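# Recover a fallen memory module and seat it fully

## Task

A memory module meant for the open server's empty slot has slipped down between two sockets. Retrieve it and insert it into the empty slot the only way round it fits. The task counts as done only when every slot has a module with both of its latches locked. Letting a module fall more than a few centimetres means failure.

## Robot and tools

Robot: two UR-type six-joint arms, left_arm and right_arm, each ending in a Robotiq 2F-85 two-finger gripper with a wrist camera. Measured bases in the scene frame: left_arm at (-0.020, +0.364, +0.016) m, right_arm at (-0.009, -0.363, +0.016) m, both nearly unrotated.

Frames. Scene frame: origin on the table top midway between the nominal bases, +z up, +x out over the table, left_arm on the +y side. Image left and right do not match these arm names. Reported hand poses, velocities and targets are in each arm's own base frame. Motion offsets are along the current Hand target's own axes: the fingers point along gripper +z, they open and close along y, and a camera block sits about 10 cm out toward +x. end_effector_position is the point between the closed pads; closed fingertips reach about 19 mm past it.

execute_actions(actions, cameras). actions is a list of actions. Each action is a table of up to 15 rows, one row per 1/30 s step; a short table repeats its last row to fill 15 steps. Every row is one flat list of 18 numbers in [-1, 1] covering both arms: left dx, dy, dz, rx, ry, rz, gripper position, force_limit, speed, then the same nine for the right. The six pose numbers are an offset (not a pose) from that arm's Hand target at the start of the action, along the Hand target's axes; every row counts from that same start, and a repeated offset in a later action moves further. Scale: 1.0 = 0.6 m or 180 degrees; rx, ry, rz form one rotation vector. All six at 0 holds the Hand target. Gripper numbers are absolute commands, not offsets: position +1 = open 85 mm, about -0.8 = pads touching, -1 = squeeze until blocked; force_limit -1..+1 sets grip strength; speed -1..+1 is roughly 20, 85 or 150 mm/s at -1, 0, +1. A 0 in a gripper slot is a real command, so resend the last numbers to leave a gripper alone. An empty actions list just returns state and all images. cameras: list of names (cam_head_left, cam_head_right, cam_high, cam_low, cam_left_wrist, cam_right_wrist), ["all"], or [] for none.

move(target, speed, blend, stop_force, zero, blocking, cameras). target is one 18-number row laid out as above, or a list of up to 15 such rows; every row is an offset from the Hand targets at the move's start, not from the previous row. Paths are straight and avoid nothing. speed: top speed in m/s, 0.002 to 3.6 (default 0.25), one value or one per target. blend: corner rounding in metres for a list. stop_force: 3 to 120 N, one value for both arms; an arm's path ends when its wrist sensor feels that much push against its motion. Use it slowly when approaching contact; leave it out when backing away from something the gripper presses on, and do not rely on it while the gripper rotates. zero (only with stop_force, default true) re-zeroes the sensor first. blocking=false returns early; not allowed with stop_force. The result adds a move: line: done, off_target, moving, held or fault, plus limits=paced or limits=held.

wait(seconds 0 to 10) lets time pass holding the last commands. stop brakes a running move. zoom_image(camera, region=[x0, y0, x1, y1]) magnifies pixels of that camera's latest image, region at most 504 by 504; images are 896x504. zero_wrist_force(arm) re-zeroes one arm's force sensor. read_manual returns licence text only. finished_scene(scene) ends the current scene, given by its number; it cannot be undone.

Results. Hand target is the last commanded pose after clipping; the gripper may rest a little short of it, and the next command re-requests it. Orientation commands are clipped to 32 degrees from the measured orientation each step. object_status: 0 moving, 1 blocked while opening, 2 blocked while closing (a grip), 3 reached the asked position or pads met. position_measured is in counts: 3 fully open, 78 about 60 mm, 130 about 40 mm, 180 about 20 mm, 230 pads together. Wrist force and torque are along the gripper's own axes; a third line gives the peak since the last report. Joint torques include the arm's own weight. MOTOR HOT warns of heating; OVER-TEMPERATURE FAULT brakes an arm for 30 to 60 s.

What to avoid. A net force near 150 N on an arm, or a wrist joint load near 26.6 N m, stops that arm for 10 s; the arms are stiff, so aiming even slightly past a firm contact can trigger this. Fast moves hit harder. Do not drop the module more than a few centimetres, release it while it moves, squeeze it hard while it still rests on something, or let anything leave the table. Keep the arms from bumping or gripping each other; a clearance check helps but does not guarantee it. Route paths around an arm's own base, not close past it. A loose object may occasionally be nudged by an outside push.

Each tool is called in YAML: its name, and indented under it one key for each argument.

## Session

Scene 1 solved. Now scene 2.

execute_actions:
  actions: []

Scene clock: 0.00 s.
left_arm: end_effector_position=(+0.3617, +0.2554, +0.1603) position_measured=3 object_status=3 end_effector_quat_wxyz=(-0.180, +0.906, +0.158, +0.350) | right_arm: end_effector_position=(+0.5959, -0.5432, +0.2195) position_measured=3 object_status=3 end_effector_quat_wxyz=(+0.307, +0.741, +0.030, +0.597)
Joint positions: left_arm=[0.045 -1.825 2.701 -3.16 -1.148 -3.283] | right_arm=[2.504 -2.371 -1.694 0.821 1.773 2.605]
Joint velocities: within noise
Joint torques (N m): no reading
Wrist force (N): no reading
Wrist torque (N m): no reading
Wrist force, peak (N): no reading
Hand target: left_arm +0.3617, +0.2554, +0.1603; -0.180, +0.906, +0.158, +0.350 | right_arm +0.5959, -0.5432, +0.2195; +0.307, +0.741, +0.030, +0.597
Tool commands: left_gripper/position=+1.0 left_gripper/force_limit=+1.0 left_gripper/speed=+1.0 right_gripper/position=+1.0 right_gripper/force_limit=+1.0 right_gripper/speed=+1.0

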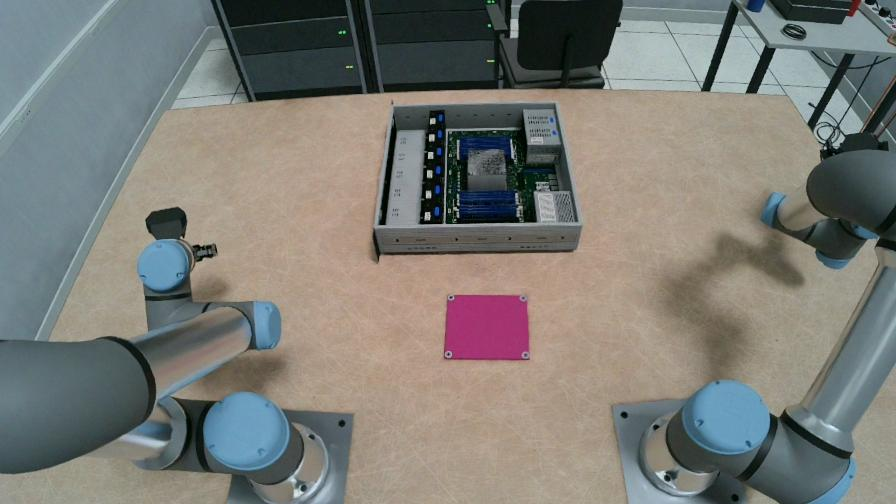

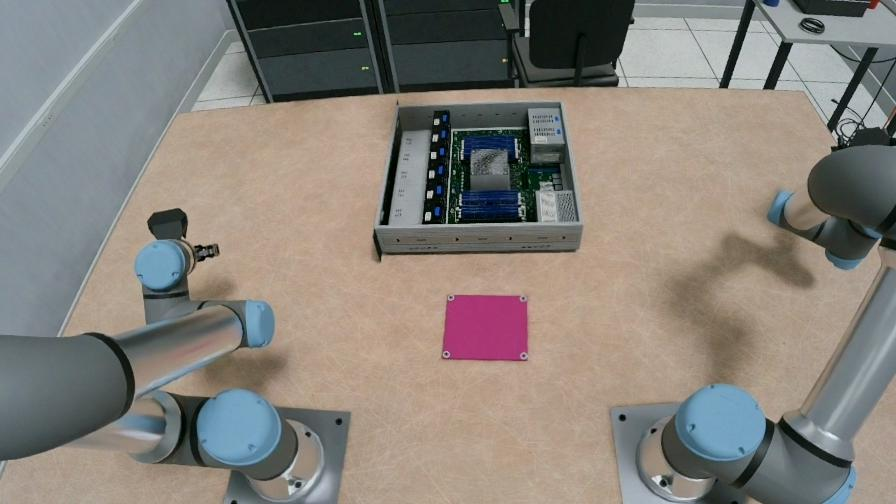

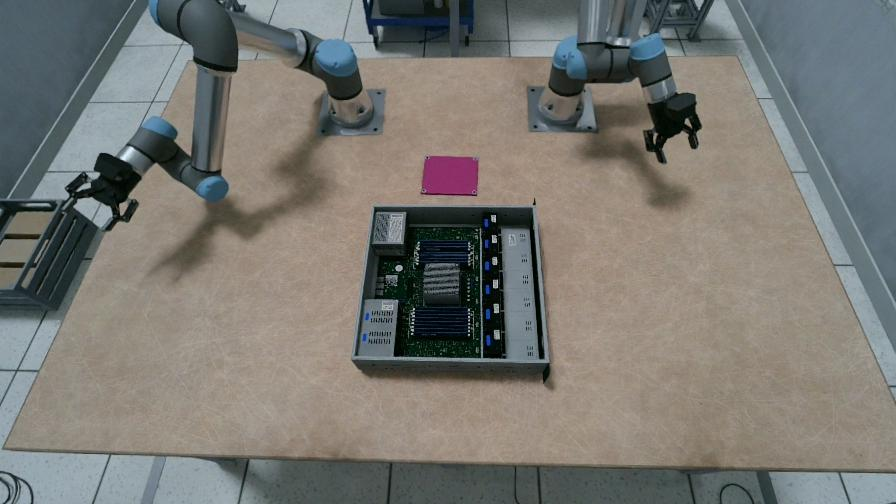

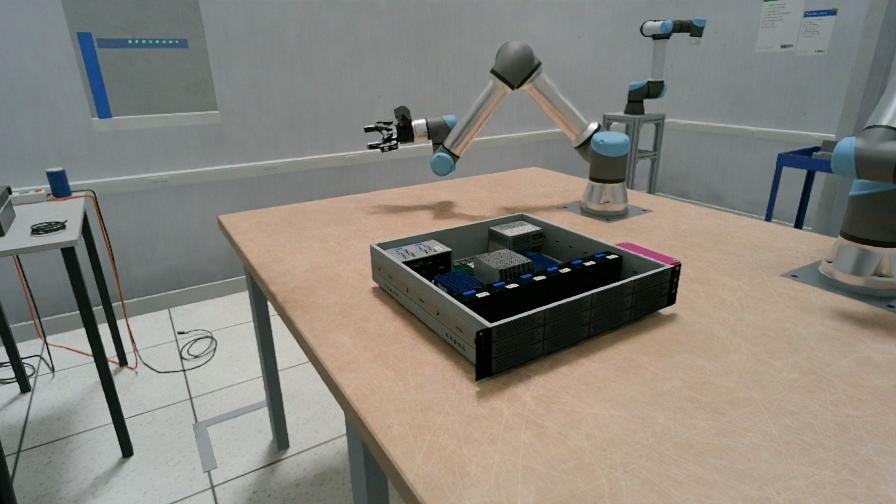

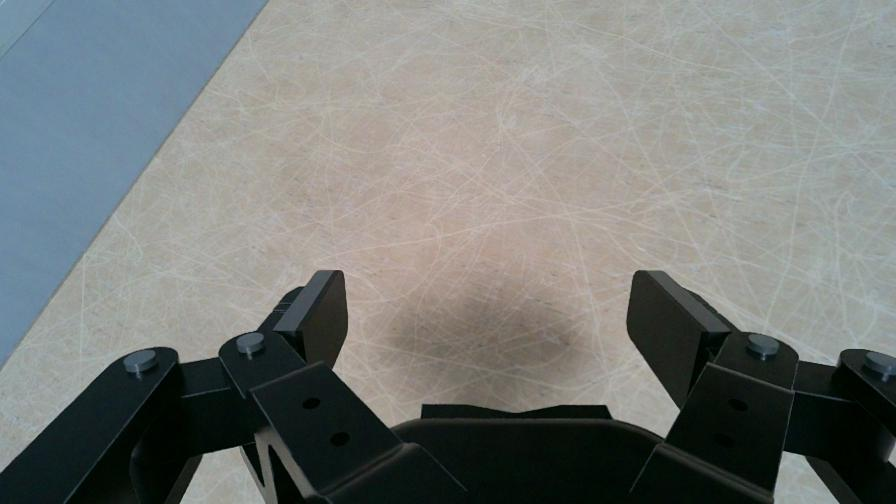

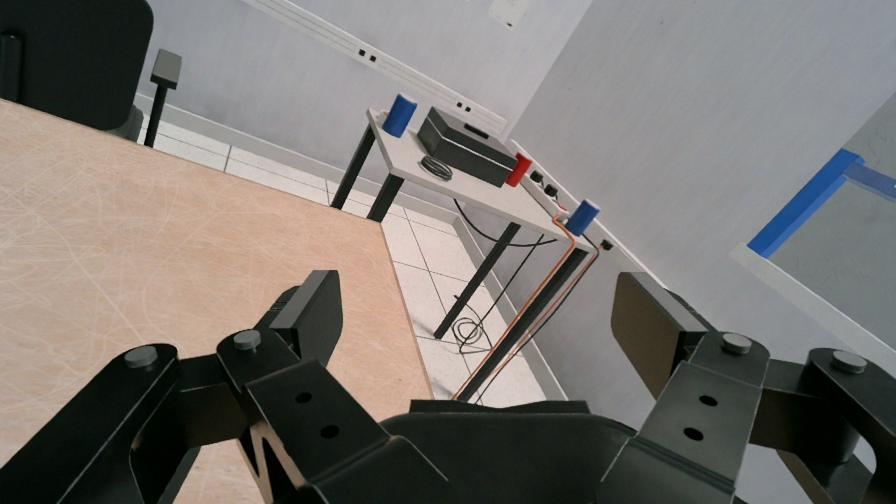

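zoom_image:
  camera: "cam_head_left"
  region: [370, 90, 590, 260]

zoom_image:
  camera: "cam_high"
  region: [350, 200, 560, 390]

zoom_image:
  camera: "cam_low"
  region: [370, 200, 690, 380]

Scaled by 2.291 from the camera's 896x504 image, which has a finer 1280x720 frame.

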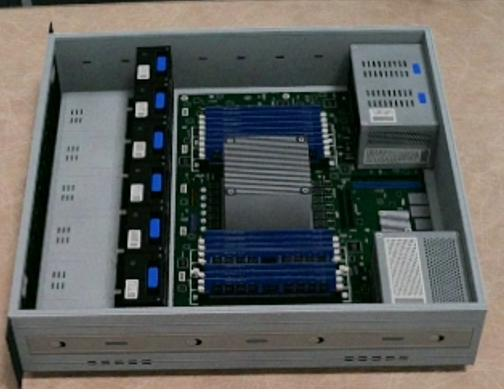

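Scaled by 2.400 from the camera's 896x504 image, which has a finer 1280x720 frame.

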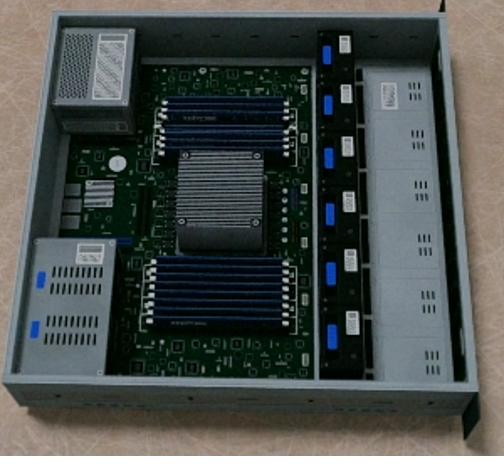

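Scaled by 1.575 from the camera's 896x504 image, which has a finer 1280x720 frame.

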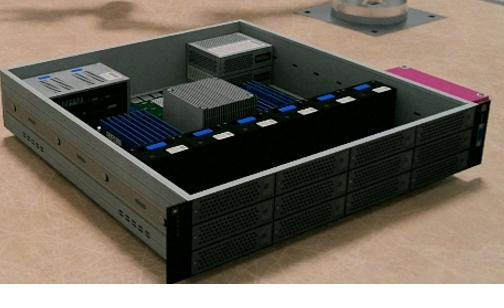

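move:
  target: [0.1771,0.5623,-0.297,0.0835,-0.2604,-0.3674,1,-0.5,0,0.4876,-0.7296,-0.4328,0.5967,0.1041,-0.0288,1,-0.5,0]
  speed: 0.35
  cameras: ["all"]

Scene clock: 90.77 s.
left_arm: end_effector_position=(+0.4731, -0.1039, +0.2843) position_measured=3 object_status=3 end_effector_quat_wxyz=(+0.000, +0.707, +0.707, +0.000) | right_arm: end_effector_position=(+0.5859, +0.0403, +0.2836) position_measured=3 object_status=3 end_effector_quat_wxyz=(-0.397, +0.591, +0.567, +0.413) end_effector_velocity=(+0.000, +0.000, +0.000) end_effector_angular_velocity=(+0.000, -0.002, +0.002)
Joint positions: left_arm=[-0.495 -1.627 1.743 -1.688 -1.571 -5.208] | right_arm=[3.026 -1.918 -1.673 -1.323 2.784 1.356]
Joint velocities: left_arm=[within noise] | right_arm=[0 -0.001 0.001 -0.003 0 -0.005]
Joint torques (N m): left_arm=[-9.59 -12.76 -37.07 -0.38 -1.14 -1.64] | right_arm=[8.56 31.69 28.89 0.27 0.54 -2.71]
Wrist force (N): left_arm=[0.2 -0.2 1.6] | right_arm=[0.6 2.1 0.4]
Wrist torque (N m): left_arm=[-0.08 0.13 0.28] | right_arm=[0.28 -0.10 0.09]
Wrist force, peak (N): left_arm=[0.3 -0.2 1.9] | right_arm=[1.0 2.2 1.6]
Hand target: left_arm +0.4731, -0.1039, +0.2843; +0.000, +0.707, +0.707, +0.000 | right_arm +0.5859, +0.0403, +0.2836; -0.397, +0.591, +0.568, +0.413
Off the commanded pose: left_arm 0.000 m, 0 deg | right_arm 0.000 m, 0 deg.
move: done

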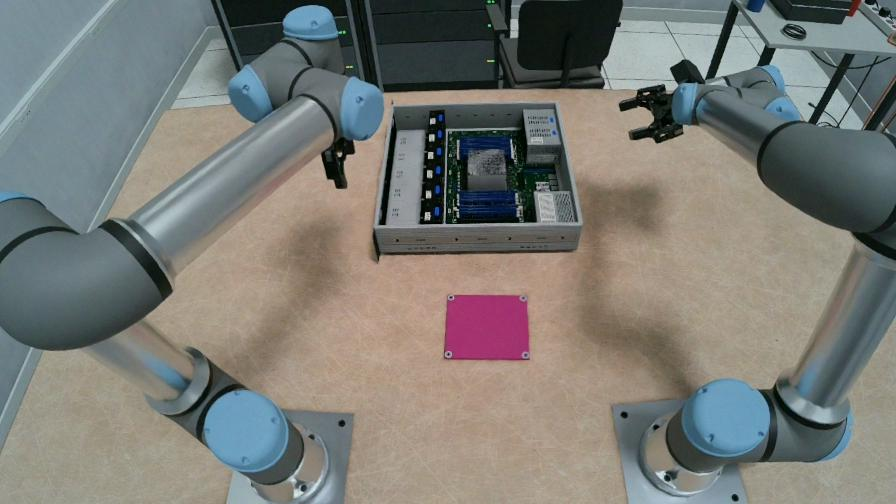

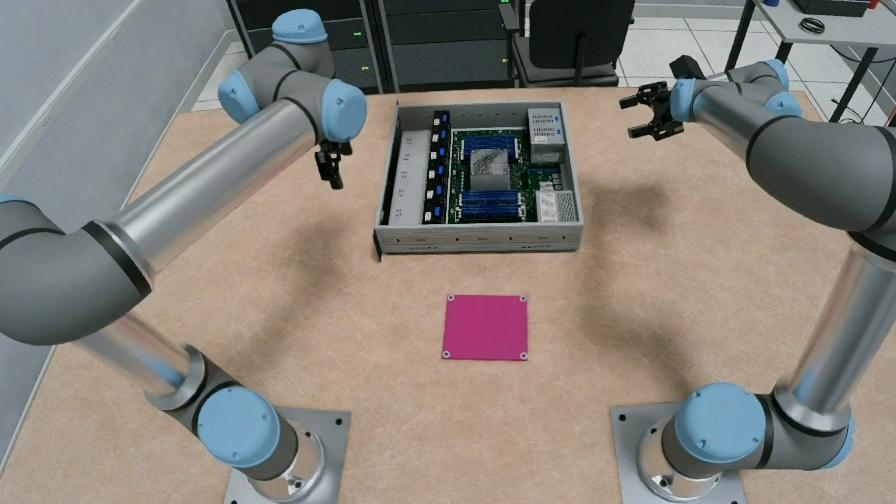

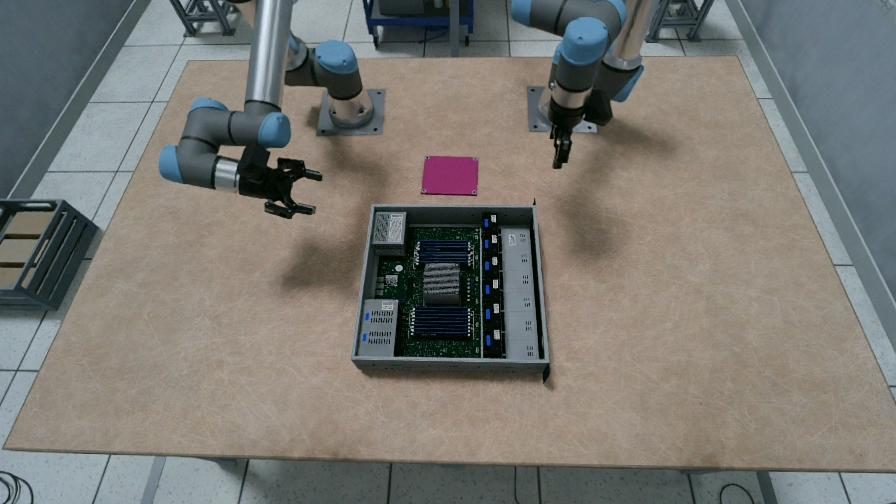

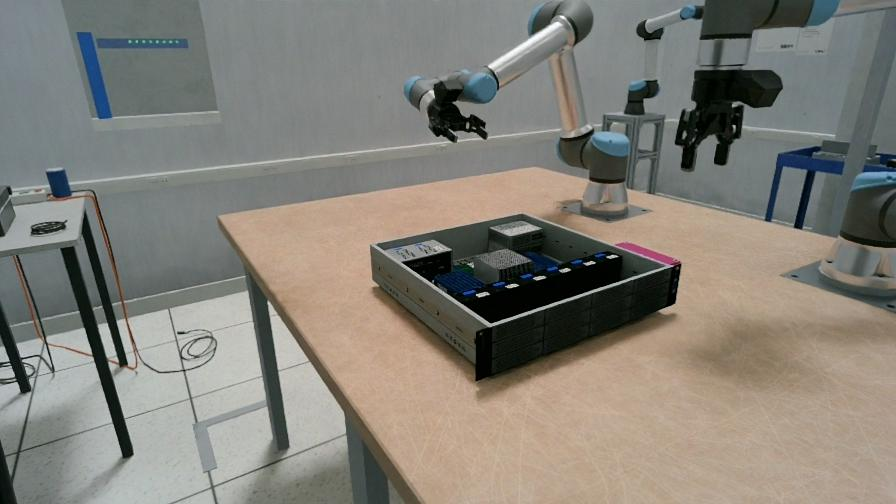

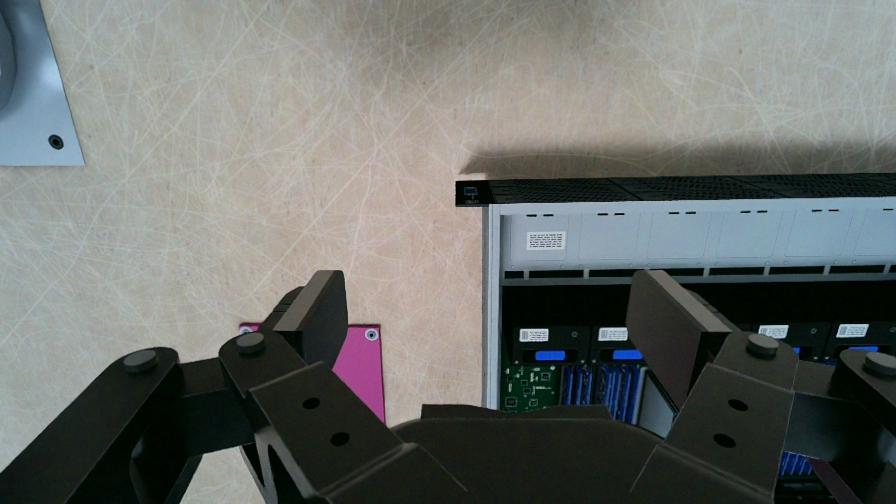

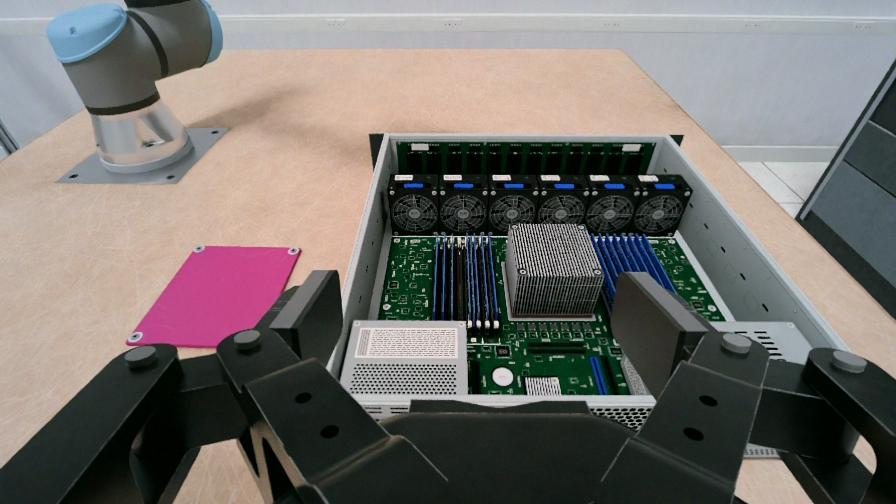

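move:
  target: [-0.4282,0.208,0.1672,0,0,0,-0.2,-0.5,0,-0.1412,0,0.2944,0,0,0,1,-0.5,0]
  speed: 0.2
  cameras: ["cam_left_wrist","cam_right_wrist"]

Scene clock: 101.80 s.
left_arm: end_effector_position=(+0.5981, -0.3608, +0.1841) position_measured=154 object_status=3 end_effector_quat_wxyz=(+0.000, +0.707, +0.707, +0.000) | right_arm: end_effector_position=(+0.5913, +0.1771, +0.1434) position_measured=3 object_status=3 end_effector_quat_wxyz=(-0.397, +0.591, +0.568, +0.413)
Joint positions: left_arm=[-0.735 -1.068 1.309 -1.813 -1.571 -5.448] | right_arm=[3.262 -2.191 -1.89 -0.22 2.758 2.011]
Joint torques (N m): left_arm=[-10 -37.78 -36.5 -0.58 -0.91 -1.68] | right_arm=[8.21 36.19 9.73 5.44 0.37 2.75]
Wrist force (N): left_arm=[0.3 -0.1 1.5] | right_arm=[0.7 2.1 0.2]
Wrist torque (N m): left_arm=[-0.07 0.14 0.28] | right_arm=[0.29 -0.12 -0.06]
Wrist force, peak (N): left_arm=[-1.1 0.3 1.8] | right_arm=[0.2 2.3 1.1]
Hand target: left_arm +0.5981, -0.3608, +0.1841; +0.000, +0.707, +0.707, +0.000 | right_arm +0.5913, +0.1771, +0.1434; -0.397, +0.591, +0.568, +0.413
Off the commanded pose: left_arm 0.000 m, 0 deg | right_arm 0.000 m, 0 deg.
move: done
Images, in order (width x height): cam_left_wrist 896x504, cam_right_wrist 896x504.

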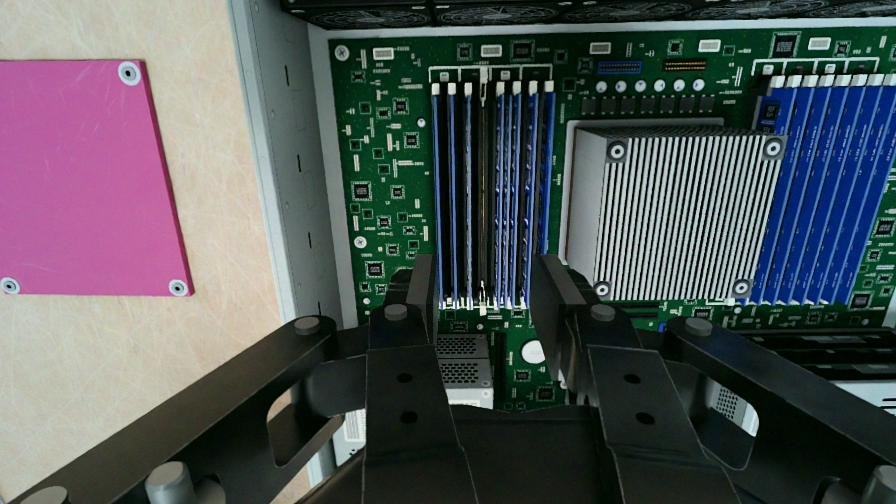

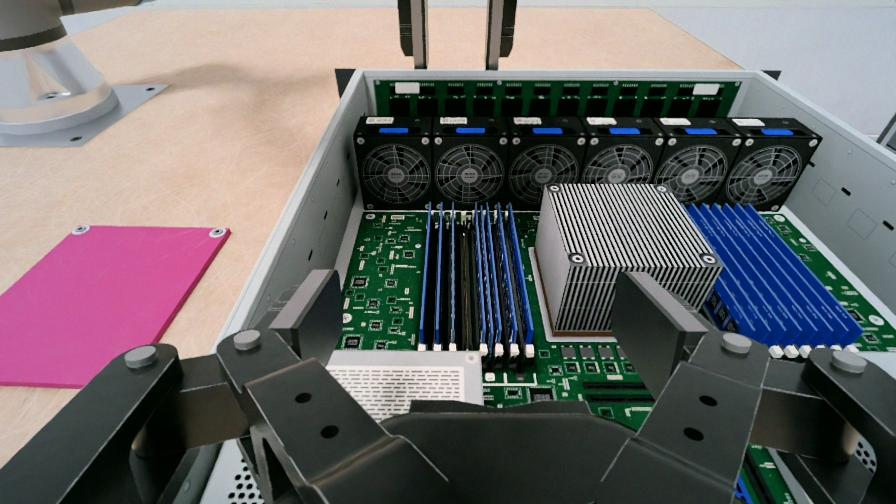

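zoom_image:
  camera: "cam_left_wrist"
  region: [415, 55, 575, 195]

zoom_image:
  camera: "cam_left_wrist"
  region: [415, 190, 575, 330]

zoom_image:
  camera: "cam_right_wrist"
  region: [400, 190, 560, 290]

zoom_image:
  camera: "cam_right_wrist"
  region: [400, 280, 560, 380]

Scaled by 3.150 from the camera's 896x504 image, which has a finer 1280x720 frame.

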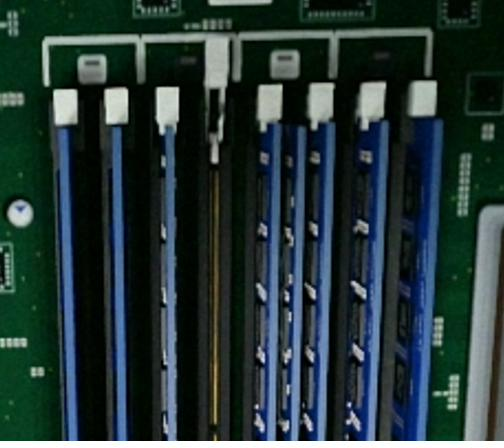

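Scaled by 3.150 from the camera's 896x504 image, which has a finer 1280x720 frame.

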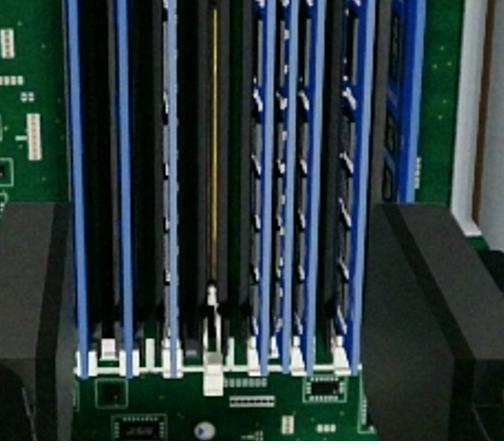

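Scaled by 3.150 from the camera's 896x504 image, which has a finer 1280x720 frame.

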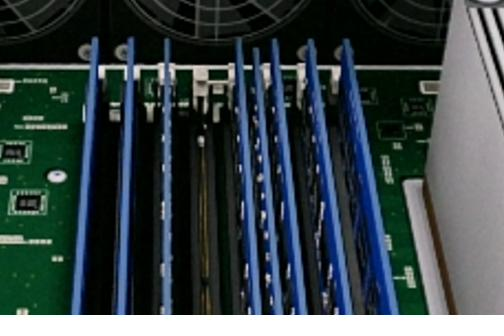

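Scaled by 3.150 from the camera's 896x504 image, which has a finer 1280x720 frame.

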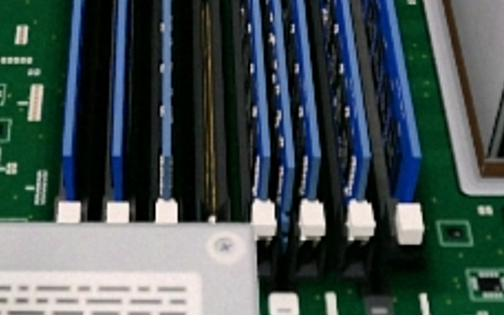

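move:
  target: [-0.004,-0.015,0.03,0,0,0.0073,-0.735,-0.5,0,0,0,0,0,0,0,1,-0.5,0]
  speed: 0.1
  cameras: ["cam_left_wrist"]

zoom_image:
  camera: "cam_left_wrist"
  region: [420, 40, 600, 190]

zoom_image:
  camera: "cam_left_wrist"
  region: [420, 190, 600, 340]

Scene clock: 164.43 s.
left_arm: end_effector_position=(+0.5892, -0.3632, +0.1662) position_measured=221 object_status=3 end_effector_quat_wxyz=(+0.000, +0.715, +0.699, +0.000) end_effector_velocity=(-0.001, +0.000, -0.002) end_effector_angular_velocity=(+0.001, +0.001, +0.000) | right_arm: end_effector_position=(+0.5913, +0.1771, +0.1434) position_measured=3 object_status=3 end_effector_quat_wxyz=(-0.397, +0.591, +0.568, +0.413)
Joint positions: left_arm=[-0.746 -1.071 1.362 -1.862 -1.571 -5.437] | right_arm=[3.262 -2.191 -1.89 -0.22 2.758 2.011]
Joint velocities: left_arm=[-0.001 0 0.005 -0.003 0 -0.001] | right_arm=[within noise]
Joint torques (N m): left_arm=[-10.11 -57.08 -10.51 -5.36 -0.26 1.7] | right_arm=[7.68 36.04 9.19 5.32 0.36 2.75]
Wrist force (N): left_arm=[0.1 -0.1 1.4] | right_arm=[0.1 2.0 0.6]
Wrist torque (N m): left_arm=[-0.08 0.16 0.11] | right_arm=[0.27 -0.05 -0.06]
Wrist force, peak (N): left_arm=[0.3 -0.1 1.7] | right_arm=[0.6 2.3 0.3]
Hand target: left_arm +0.5891, -0.3632, +0.1661; +0.000, +0.715, +0.699, +0.000 | right_arm +0.5913, +0.1771, +0.1434; -0.397, +0.591, +0.568, +0.413
Off the commanded pose: left_arm 0.000 m, 0 deg | right_arm 0.000 m, 0 deg.
move: done
Images, in order (width x height): cam_left_wrist 896x504.

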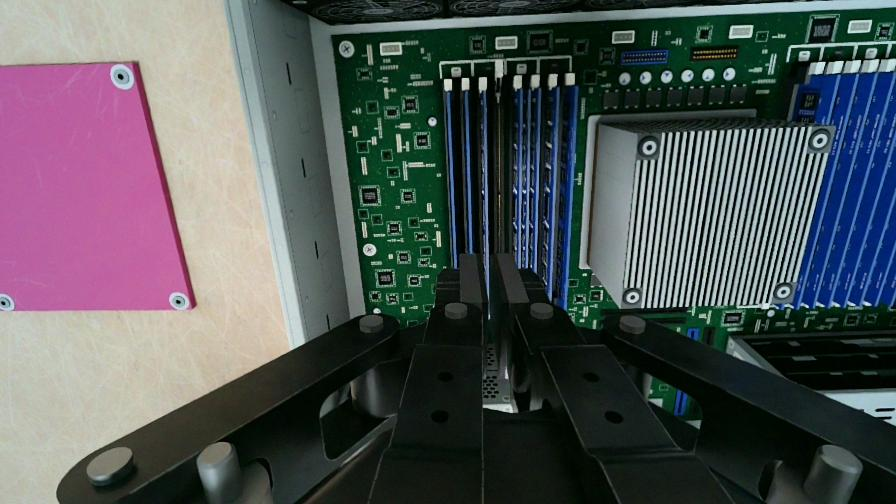

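Scaled by 2.800 from the camera's 896x504 image, which has a finer 1280x720 frame.

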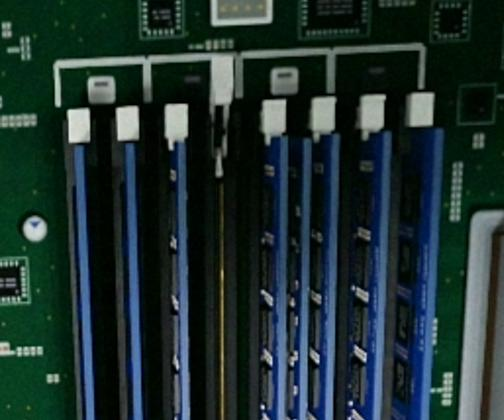

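Scaled by 2.800 from the camera's 896x504 image, which has a finer 1280x720 frame.

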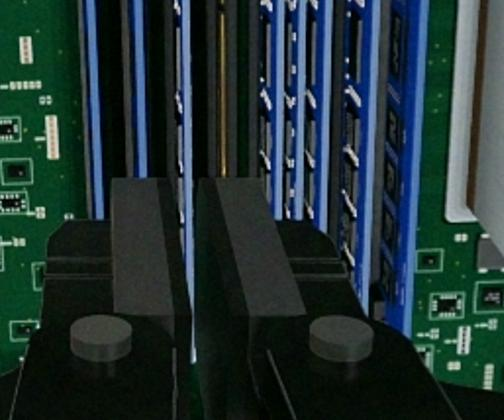

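move:
  target: [0.0011,0.0492,0.1268,0,0,-0.013,-0.735,-0.5,0,0,0,0,0,0,0,1,-0.5,0]
  speed: 0.1
  cameras: ["cam_left_wrist","cam_right_wrist"]

zoom_image:
  camera: "cam_left_wrist"
  region: [380, 0, 620, 300]

zoom_image:
  camera: "cam_right_wrist"
  region: [400, 100, 600, 270]

Scene clock: 195.47 s.
left_arm: end_effector_position=(+0.6186, -0.3632, +0.0902) position_measured=221 object_status=3 end_effector_quat_wxyz=(+0.000, +0.701, +0.714, +0.000) | right_arm: end_effector_position=(+0.5913, +0.1771, +0.1434) position_measured=3 object_status=3 end_effector_quat_wxyz=(-0.397, +0.591, +0.568, +0.413)
Joint positions: left_arm=[-0.718 -0.95 1.372 -1.994 -1.571 -5.449] | right_arm=[3.262 -2.191 -1.89 -0.22 2.758 2.011]
Joint torques (N m): left_arm=[6.81 -40.35 -35.32 -5.31 0.1 -1.7] | right_arm=[7.33 36.06 9.49 5.24 0.42 2.92]
Wrist force (N): left_arm=[0.0 -0.5 1.6] | right_arm=[0.3 2.1 0.3]
Wrist torque (N m): left_arm=[-0.12 0.17 0.28] | right_arm=[0.29 -0.09 -0.06]
Wrist force, peak (N): left_arm=[-0.3 0.2 2.2] | right_arm=[0.4 2.4 0.2]
Hand target: left_arm +0.6187, -0.3632, +0.0900; +0.000, +0.701, +0.714, +0.000 | right_arm +0.5913, +0.1771, +0.1434; -0.397, +0.591, +0.568, +0.413
Off the commanded pose: left_arm 0.000 m, 0 deg | right_arm 0.000 m, 0 deg.
move: done
Images, in order (width x height): cam_left_wrist 896x504, cam_right_wrist 896x504.

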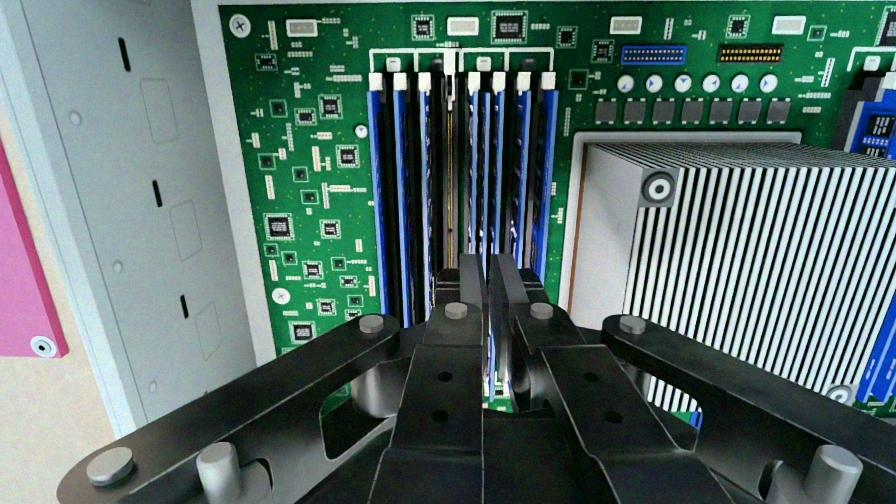

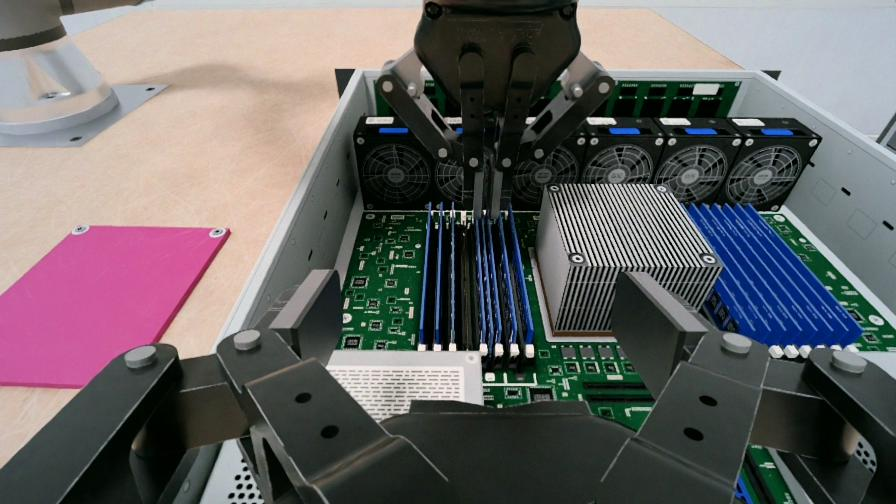

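Scaled by 1.680 from the camera's 896x504 image, which has a finer 1280x720 frame.

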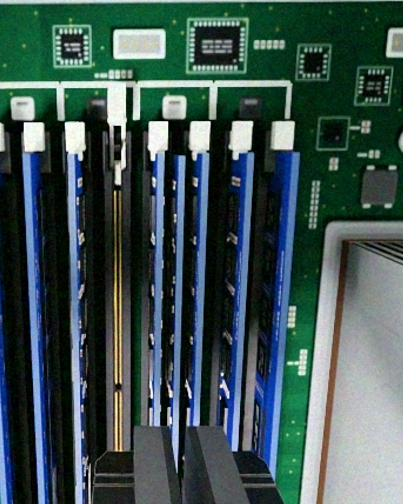

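Scaled by 2.520 from the camera's 896x504 image, which has a finer 1280x720 frame.

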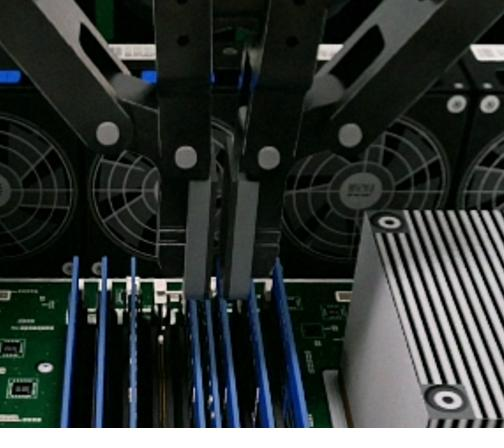

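move:
  target: [0,0,0.0300,0,0,0,-1,-0.5,0,0,0,0,0,0,0,1,-0.5,0]
  speed: 0.05
  cameras: ["cam_left_wrist","cam_right_wrist"]

zoom_image:
  camera: "cam_left_wrist"
  region: [400, 140, 580, 300]

zoom_image:
  camera: "cam_right_wrist"
  region: [410, 150, 550, 270]

Scene clock: 214.33 s.
left_arm: end_effector_position=(+0.6187, -0.3633, +0.0722) position_measured=232 object_status=3 end_effector_quat_wxyz=(+0.000, +0.701, +0.714, +0.000) | right_arm: end_effector_position=(+0.5913, +0.1771, +0.1434) position_measured=3 object_status=3 end_effector_quat_wxyz=(-0.397, +0.591, +0.568, +0.413)
Joint positions: left_arm=[-0.718 -0.931 1.391 -2.032 -1.571 -5.449] | right_arm=[3.262 -2.191 -1.89 -0.22 2.758 2.011]
Joint torques (N m): left_arm=[7.04 -41.89 -9.71 -5.46 -0.8 -1.51] | right_arm=[8.1 36 9.3 5.16 0.46 2.77]
Wrist force (N): left_arm=[0.1 -0.2 1.2] | right_arm=[0.4 2.0 0.5]
Wrist torque (N m): left_arm=[-0.09 0.16 0.28] | right_arm=[0.27 -0.09 -0.06]
Wrist force, peak (N): left_arm=[0.0 -0.3 1.8] | right_arm=[0.7 2.2 0.3]
Hand target: left_arm +0.6187, -0.3633, +0.0720; +0.000, +0.701, +0.714, +0.000 | right_arm +0.5913, +0.1771, +0.1434; -0.397, +0.591, +0.568, +0.413
Off the commanded pose: left_arm 0.000 m, 0 deg | right_arm 0.000 m, 0 deg.
move: done
Images, in order (width x height): cam_left_wrist 896x504, cam_right_wrist 896x504.

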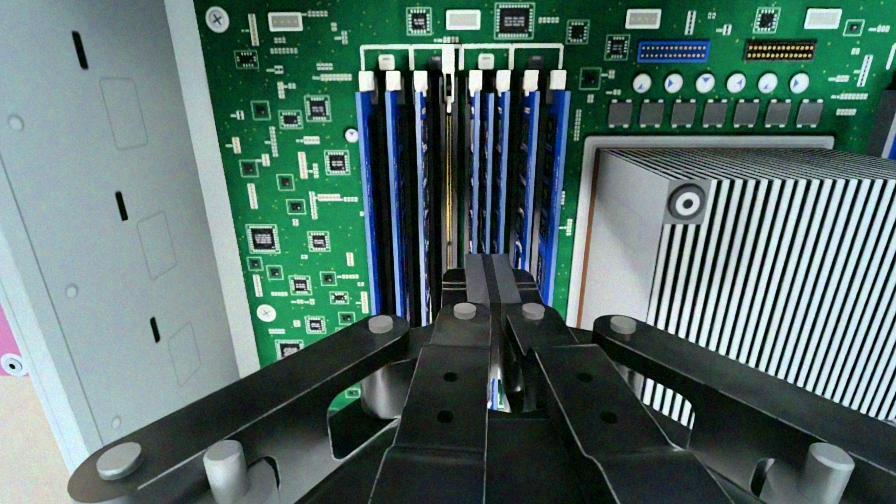

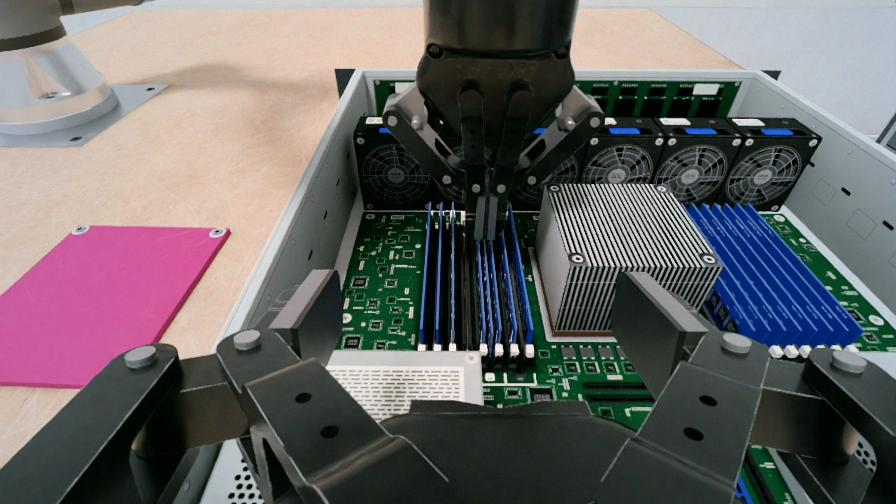

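Scaled by 2.800 from the camera's 896x504 image, which has a finer 1280x720 frame.

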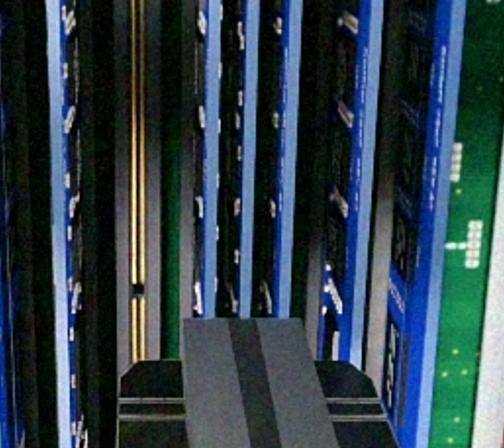

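Scaled by 3.600 from the camera's 896x504 image, which has a finer 1280x720 frame.

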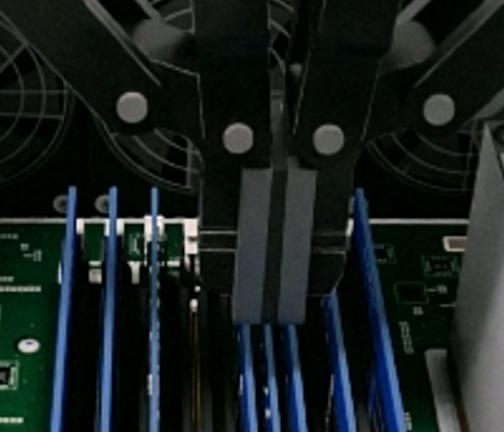

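move:
  target: [0,-0.0053,0.0,0,0,0,-1,-0.5,0,0,0,0,0,0,0,1,-0.5,0]
  speed: 0.05

move:
  target: [0,0,0.0158,0,0,0,-1,-0.5,0,0,0,0,0,0,0,1,-0.5,0]
  speed: 0.02
  stop_force: 8
  cameras: ["cam_left_wrist","cam_right_wrist"]

zoom_image:
  camera: "cam_left_wrist"
  region: [430, 180, 550, 280]

zoom_image:
  camera: "cam_right_wrist"
  region: [430, 190, 550, 290]

Scene clock: 233.57 s.
left_arm: end_effector_position=(+0.6157, -0.3633, +0.0720) position_measured=232 object_status=3 end_effector_quat_wxyz=(+0.000, +0.701, +0.714, +0.000) | right_arm: end_effector_position=(+0.5913, +0.1771, +0.1434) position_measured=3 object_status=3 end_effector_quat_wxyz=(-0.397, +0.591, +0.568, +0.413)
Joint positions: left_arm=[-0.721 -0.936 1.401 -2.036 -1.571 -5.452] | right_arm=[3.262 -2.191 -1.89 -0.22 2.758 2.011]
Joint torques (N m): left_arm=[-9.19 -60.78 -9.55 -5.29 0.52 -1.62] | right_arm=[7.85 36.78 9.64 5.15 0.39 2.69]
Wrist force (N): left_arm=[0.1 -0.2 1.3] | right_arm=[0.7 1.9 0.3]
Wrist torque (N m): left_arm=[-0.08 0.15 0.28] | right_arm=[0.25 -0.13 -0.06]
Wrist force, peak (N): left_arm=[0.1 -0.5 1.9] | right_arm=[0.7 2.2 0.4]
Hand target: left_arm +0.6156, -0.3633, +0.0720; +0.000, +0.701, +0.714, +0.000 | right_arm +0.5913, +0.1771, +0.1434; -0.397, +0.591, +0.568, +0.413
Off the commanded pose: left_arm 0.000 m, 0 deg | right_arm 0.000 m, 0 deg.
move: done

Scene clock: 235.07 s.
left_arm: end_effector_position=(+0.6156, -0.3633, +0.0626) position_measured=232 object_status=3 end_effector_quat_wxyz=(+0.000, +0.701, +0.714, +0.000) | right_arm: end_effector_position=(+0.5913, +0.1771, +0.1434) position_measured=3 object_status=3 end_effector_quat_wxyz=(-0.397, +0.591, +0.568, +0.413)
Joint positions: left_arm=[-0.721 -0.926 1.411 -2.056 -1.571 -5.452] | right_arm=[3.262 -2.191 -1.89 -0.22 2.758 2.011]
Joint torques (N m): left_arm=[-9.71 -40.77 -8.44 -5.44 0.74 -1.79] | right_arm=[7.71 36.29 9.02 5.21 0.53 2.92]
Wrist force (N): left_arm=[0.1 -0.1 1.1] | right_arm=[0.7 1.8 0.4]
Wrist torque (N m): left_arm=[-0.06 0.16 0.28] | right_arm=[0.23 -0.12 -0.06]
Wrist force, peak (N): left_arm=[0.0 0.0 1.8] | right_arm=[0.8 2.2 0.2]
Hand target: left_arm +0.6156, -0.3633, +0.0626; +0.000, +0.701, +0.714, +0.000 | right_arm +0.5913, +0.1771, +0.1434; -0.397, +0.591, +0.568, +0.413
Off the commanded pose: left_arm 0.000 m, 0 deg | right_arm 0.000 m, 0 deg.
move: done
Images, in order (width x height): cam_left_wrist 896x504, cam_right_wrist 896x504.

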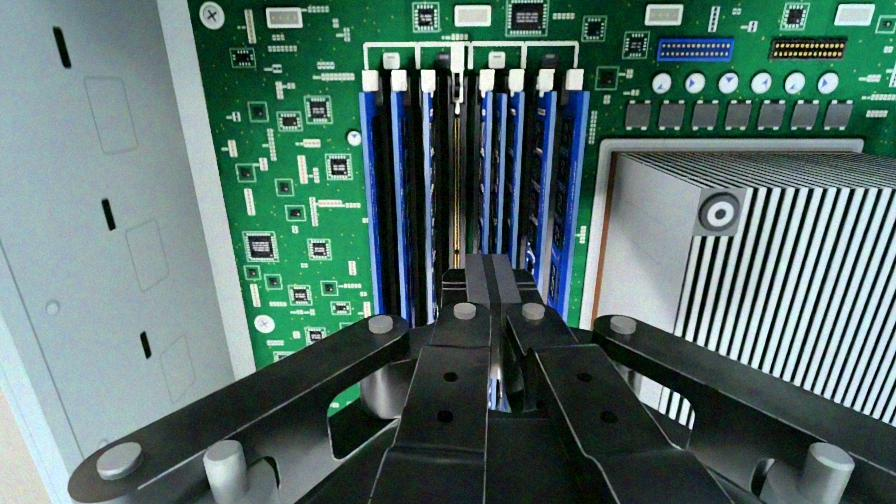

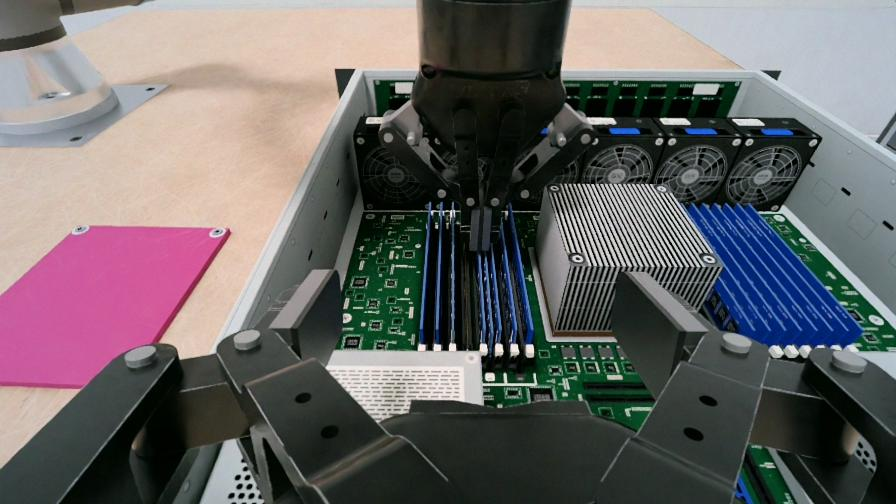

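Scaled by 4.200 from the camera's 896x504 image, which has a finer 1280x720 frame.

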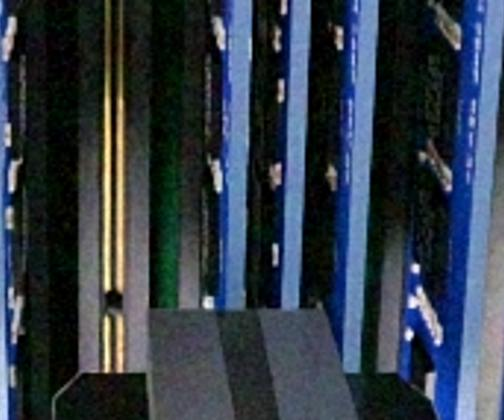

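Scaled by 4.200 from the camera's 896x504 image, which has a finer 1280x720 frame.

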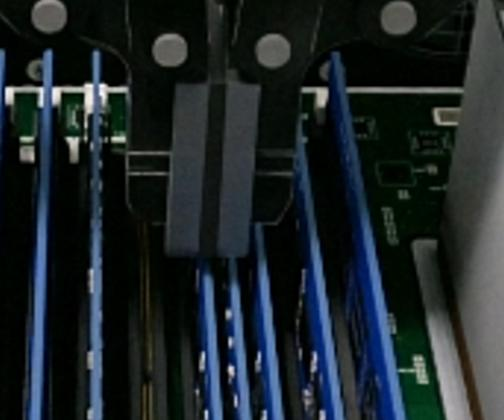

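move:
  target:
    - [0,0,-0.015,0,0,0,-1,-0.5,0,0,0,0,0,0,0,1,-0.5,0]
    - [0.1255,0,-0.015,0,0,0,-1,-0.5,0,0,0,0,0,0,0,1,-0.5,0]
  speed: 0.08
  cameras: ["cam_left_wrist","cam_right_wrist"]

zoom_image:
  camera: "cam_right_wrist"
  region: [420, 130, 560, 250]

Scene clock: 273.63 s.
left_arm: end_effector_position=(+0.6142, -0.2883, +0.0715) position_measured=232 object_status=3 end_effector_quat_wxyz=(+0.000, +0.701, +0.714, +0.000) | right_arm: end_effector_position=(+0.5913, +0.1771, +0.1434) position_measured=3 object_status=3 end_effector_quat_wxyz=(-0.397, +0.591, +0.568, +0.413)
Joint positions: left_arm=[-0.637 -1.013 1.533 -2.091 -1.571 -5.368] | right_arm=[3.262 -2.191 -1.89 -0.22 2.758 2.011]
Joint torques (N m): left_arm=[7.89 -56.64 -7.93 -5.44 -0.97 1.46] | right_arm=[7.82 36.11 9.31 5.1 0.51 2.71]
Wrist force (N): left_arm=[0.5 -0.1 1.2] | right_arm=[0.5 2.1 0.3]
Wrist torque (N m): left_arm=[-0.09 0.10 0.11] | right_arm=[0.28 -0.10 -0.06]
Wrist force, peak (N): left_arm=[0.2 -0.1 1.9] | right_arm=[0.6 2.3 0.5]
Hand target: left_arm +0.6142, -0.2880, +0.0715; +0.000, +0.701, +0.714, +0.000 | right_arm +0.5913, +0.1771, +0.1434; -0.397, +0.591, +0.568, +0.413
Off the commanded pose: left_arm 0.000 m, 0 deg | right_arm 0.000 m, 0 deg.
move: done
Images, in order (width x height): cam_left_wrist 896x504, cam_right_wrist 896x504.

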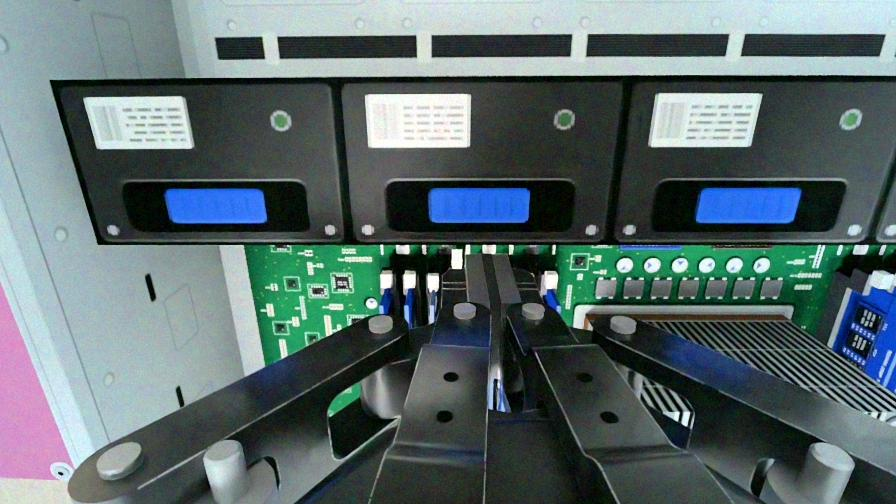

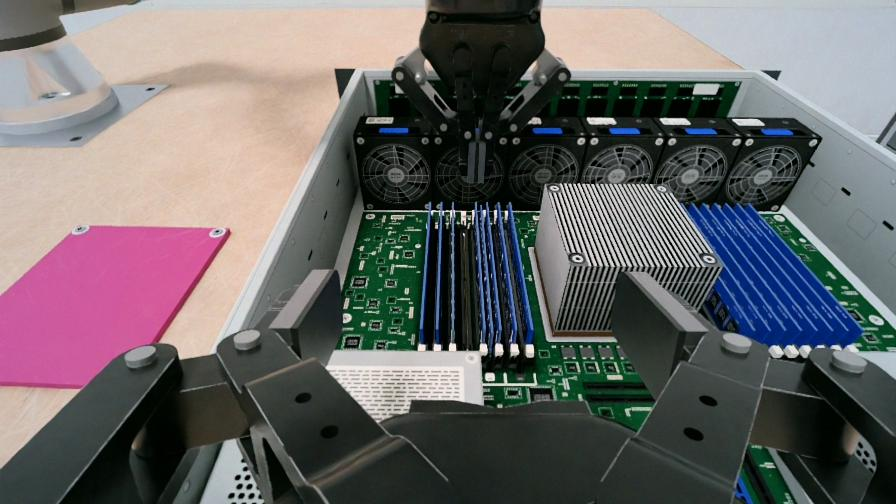

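Scaled by 3.600 from the camera's 896x504 image, which has a finer 1280x720 frame.

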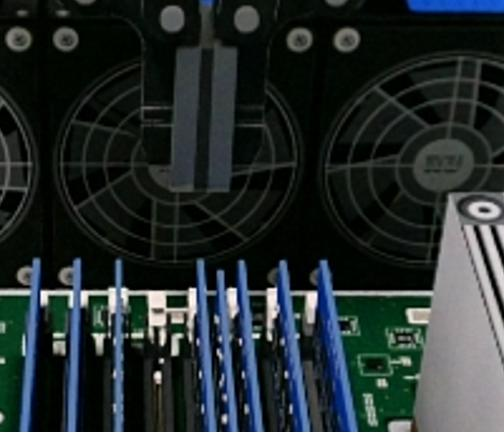

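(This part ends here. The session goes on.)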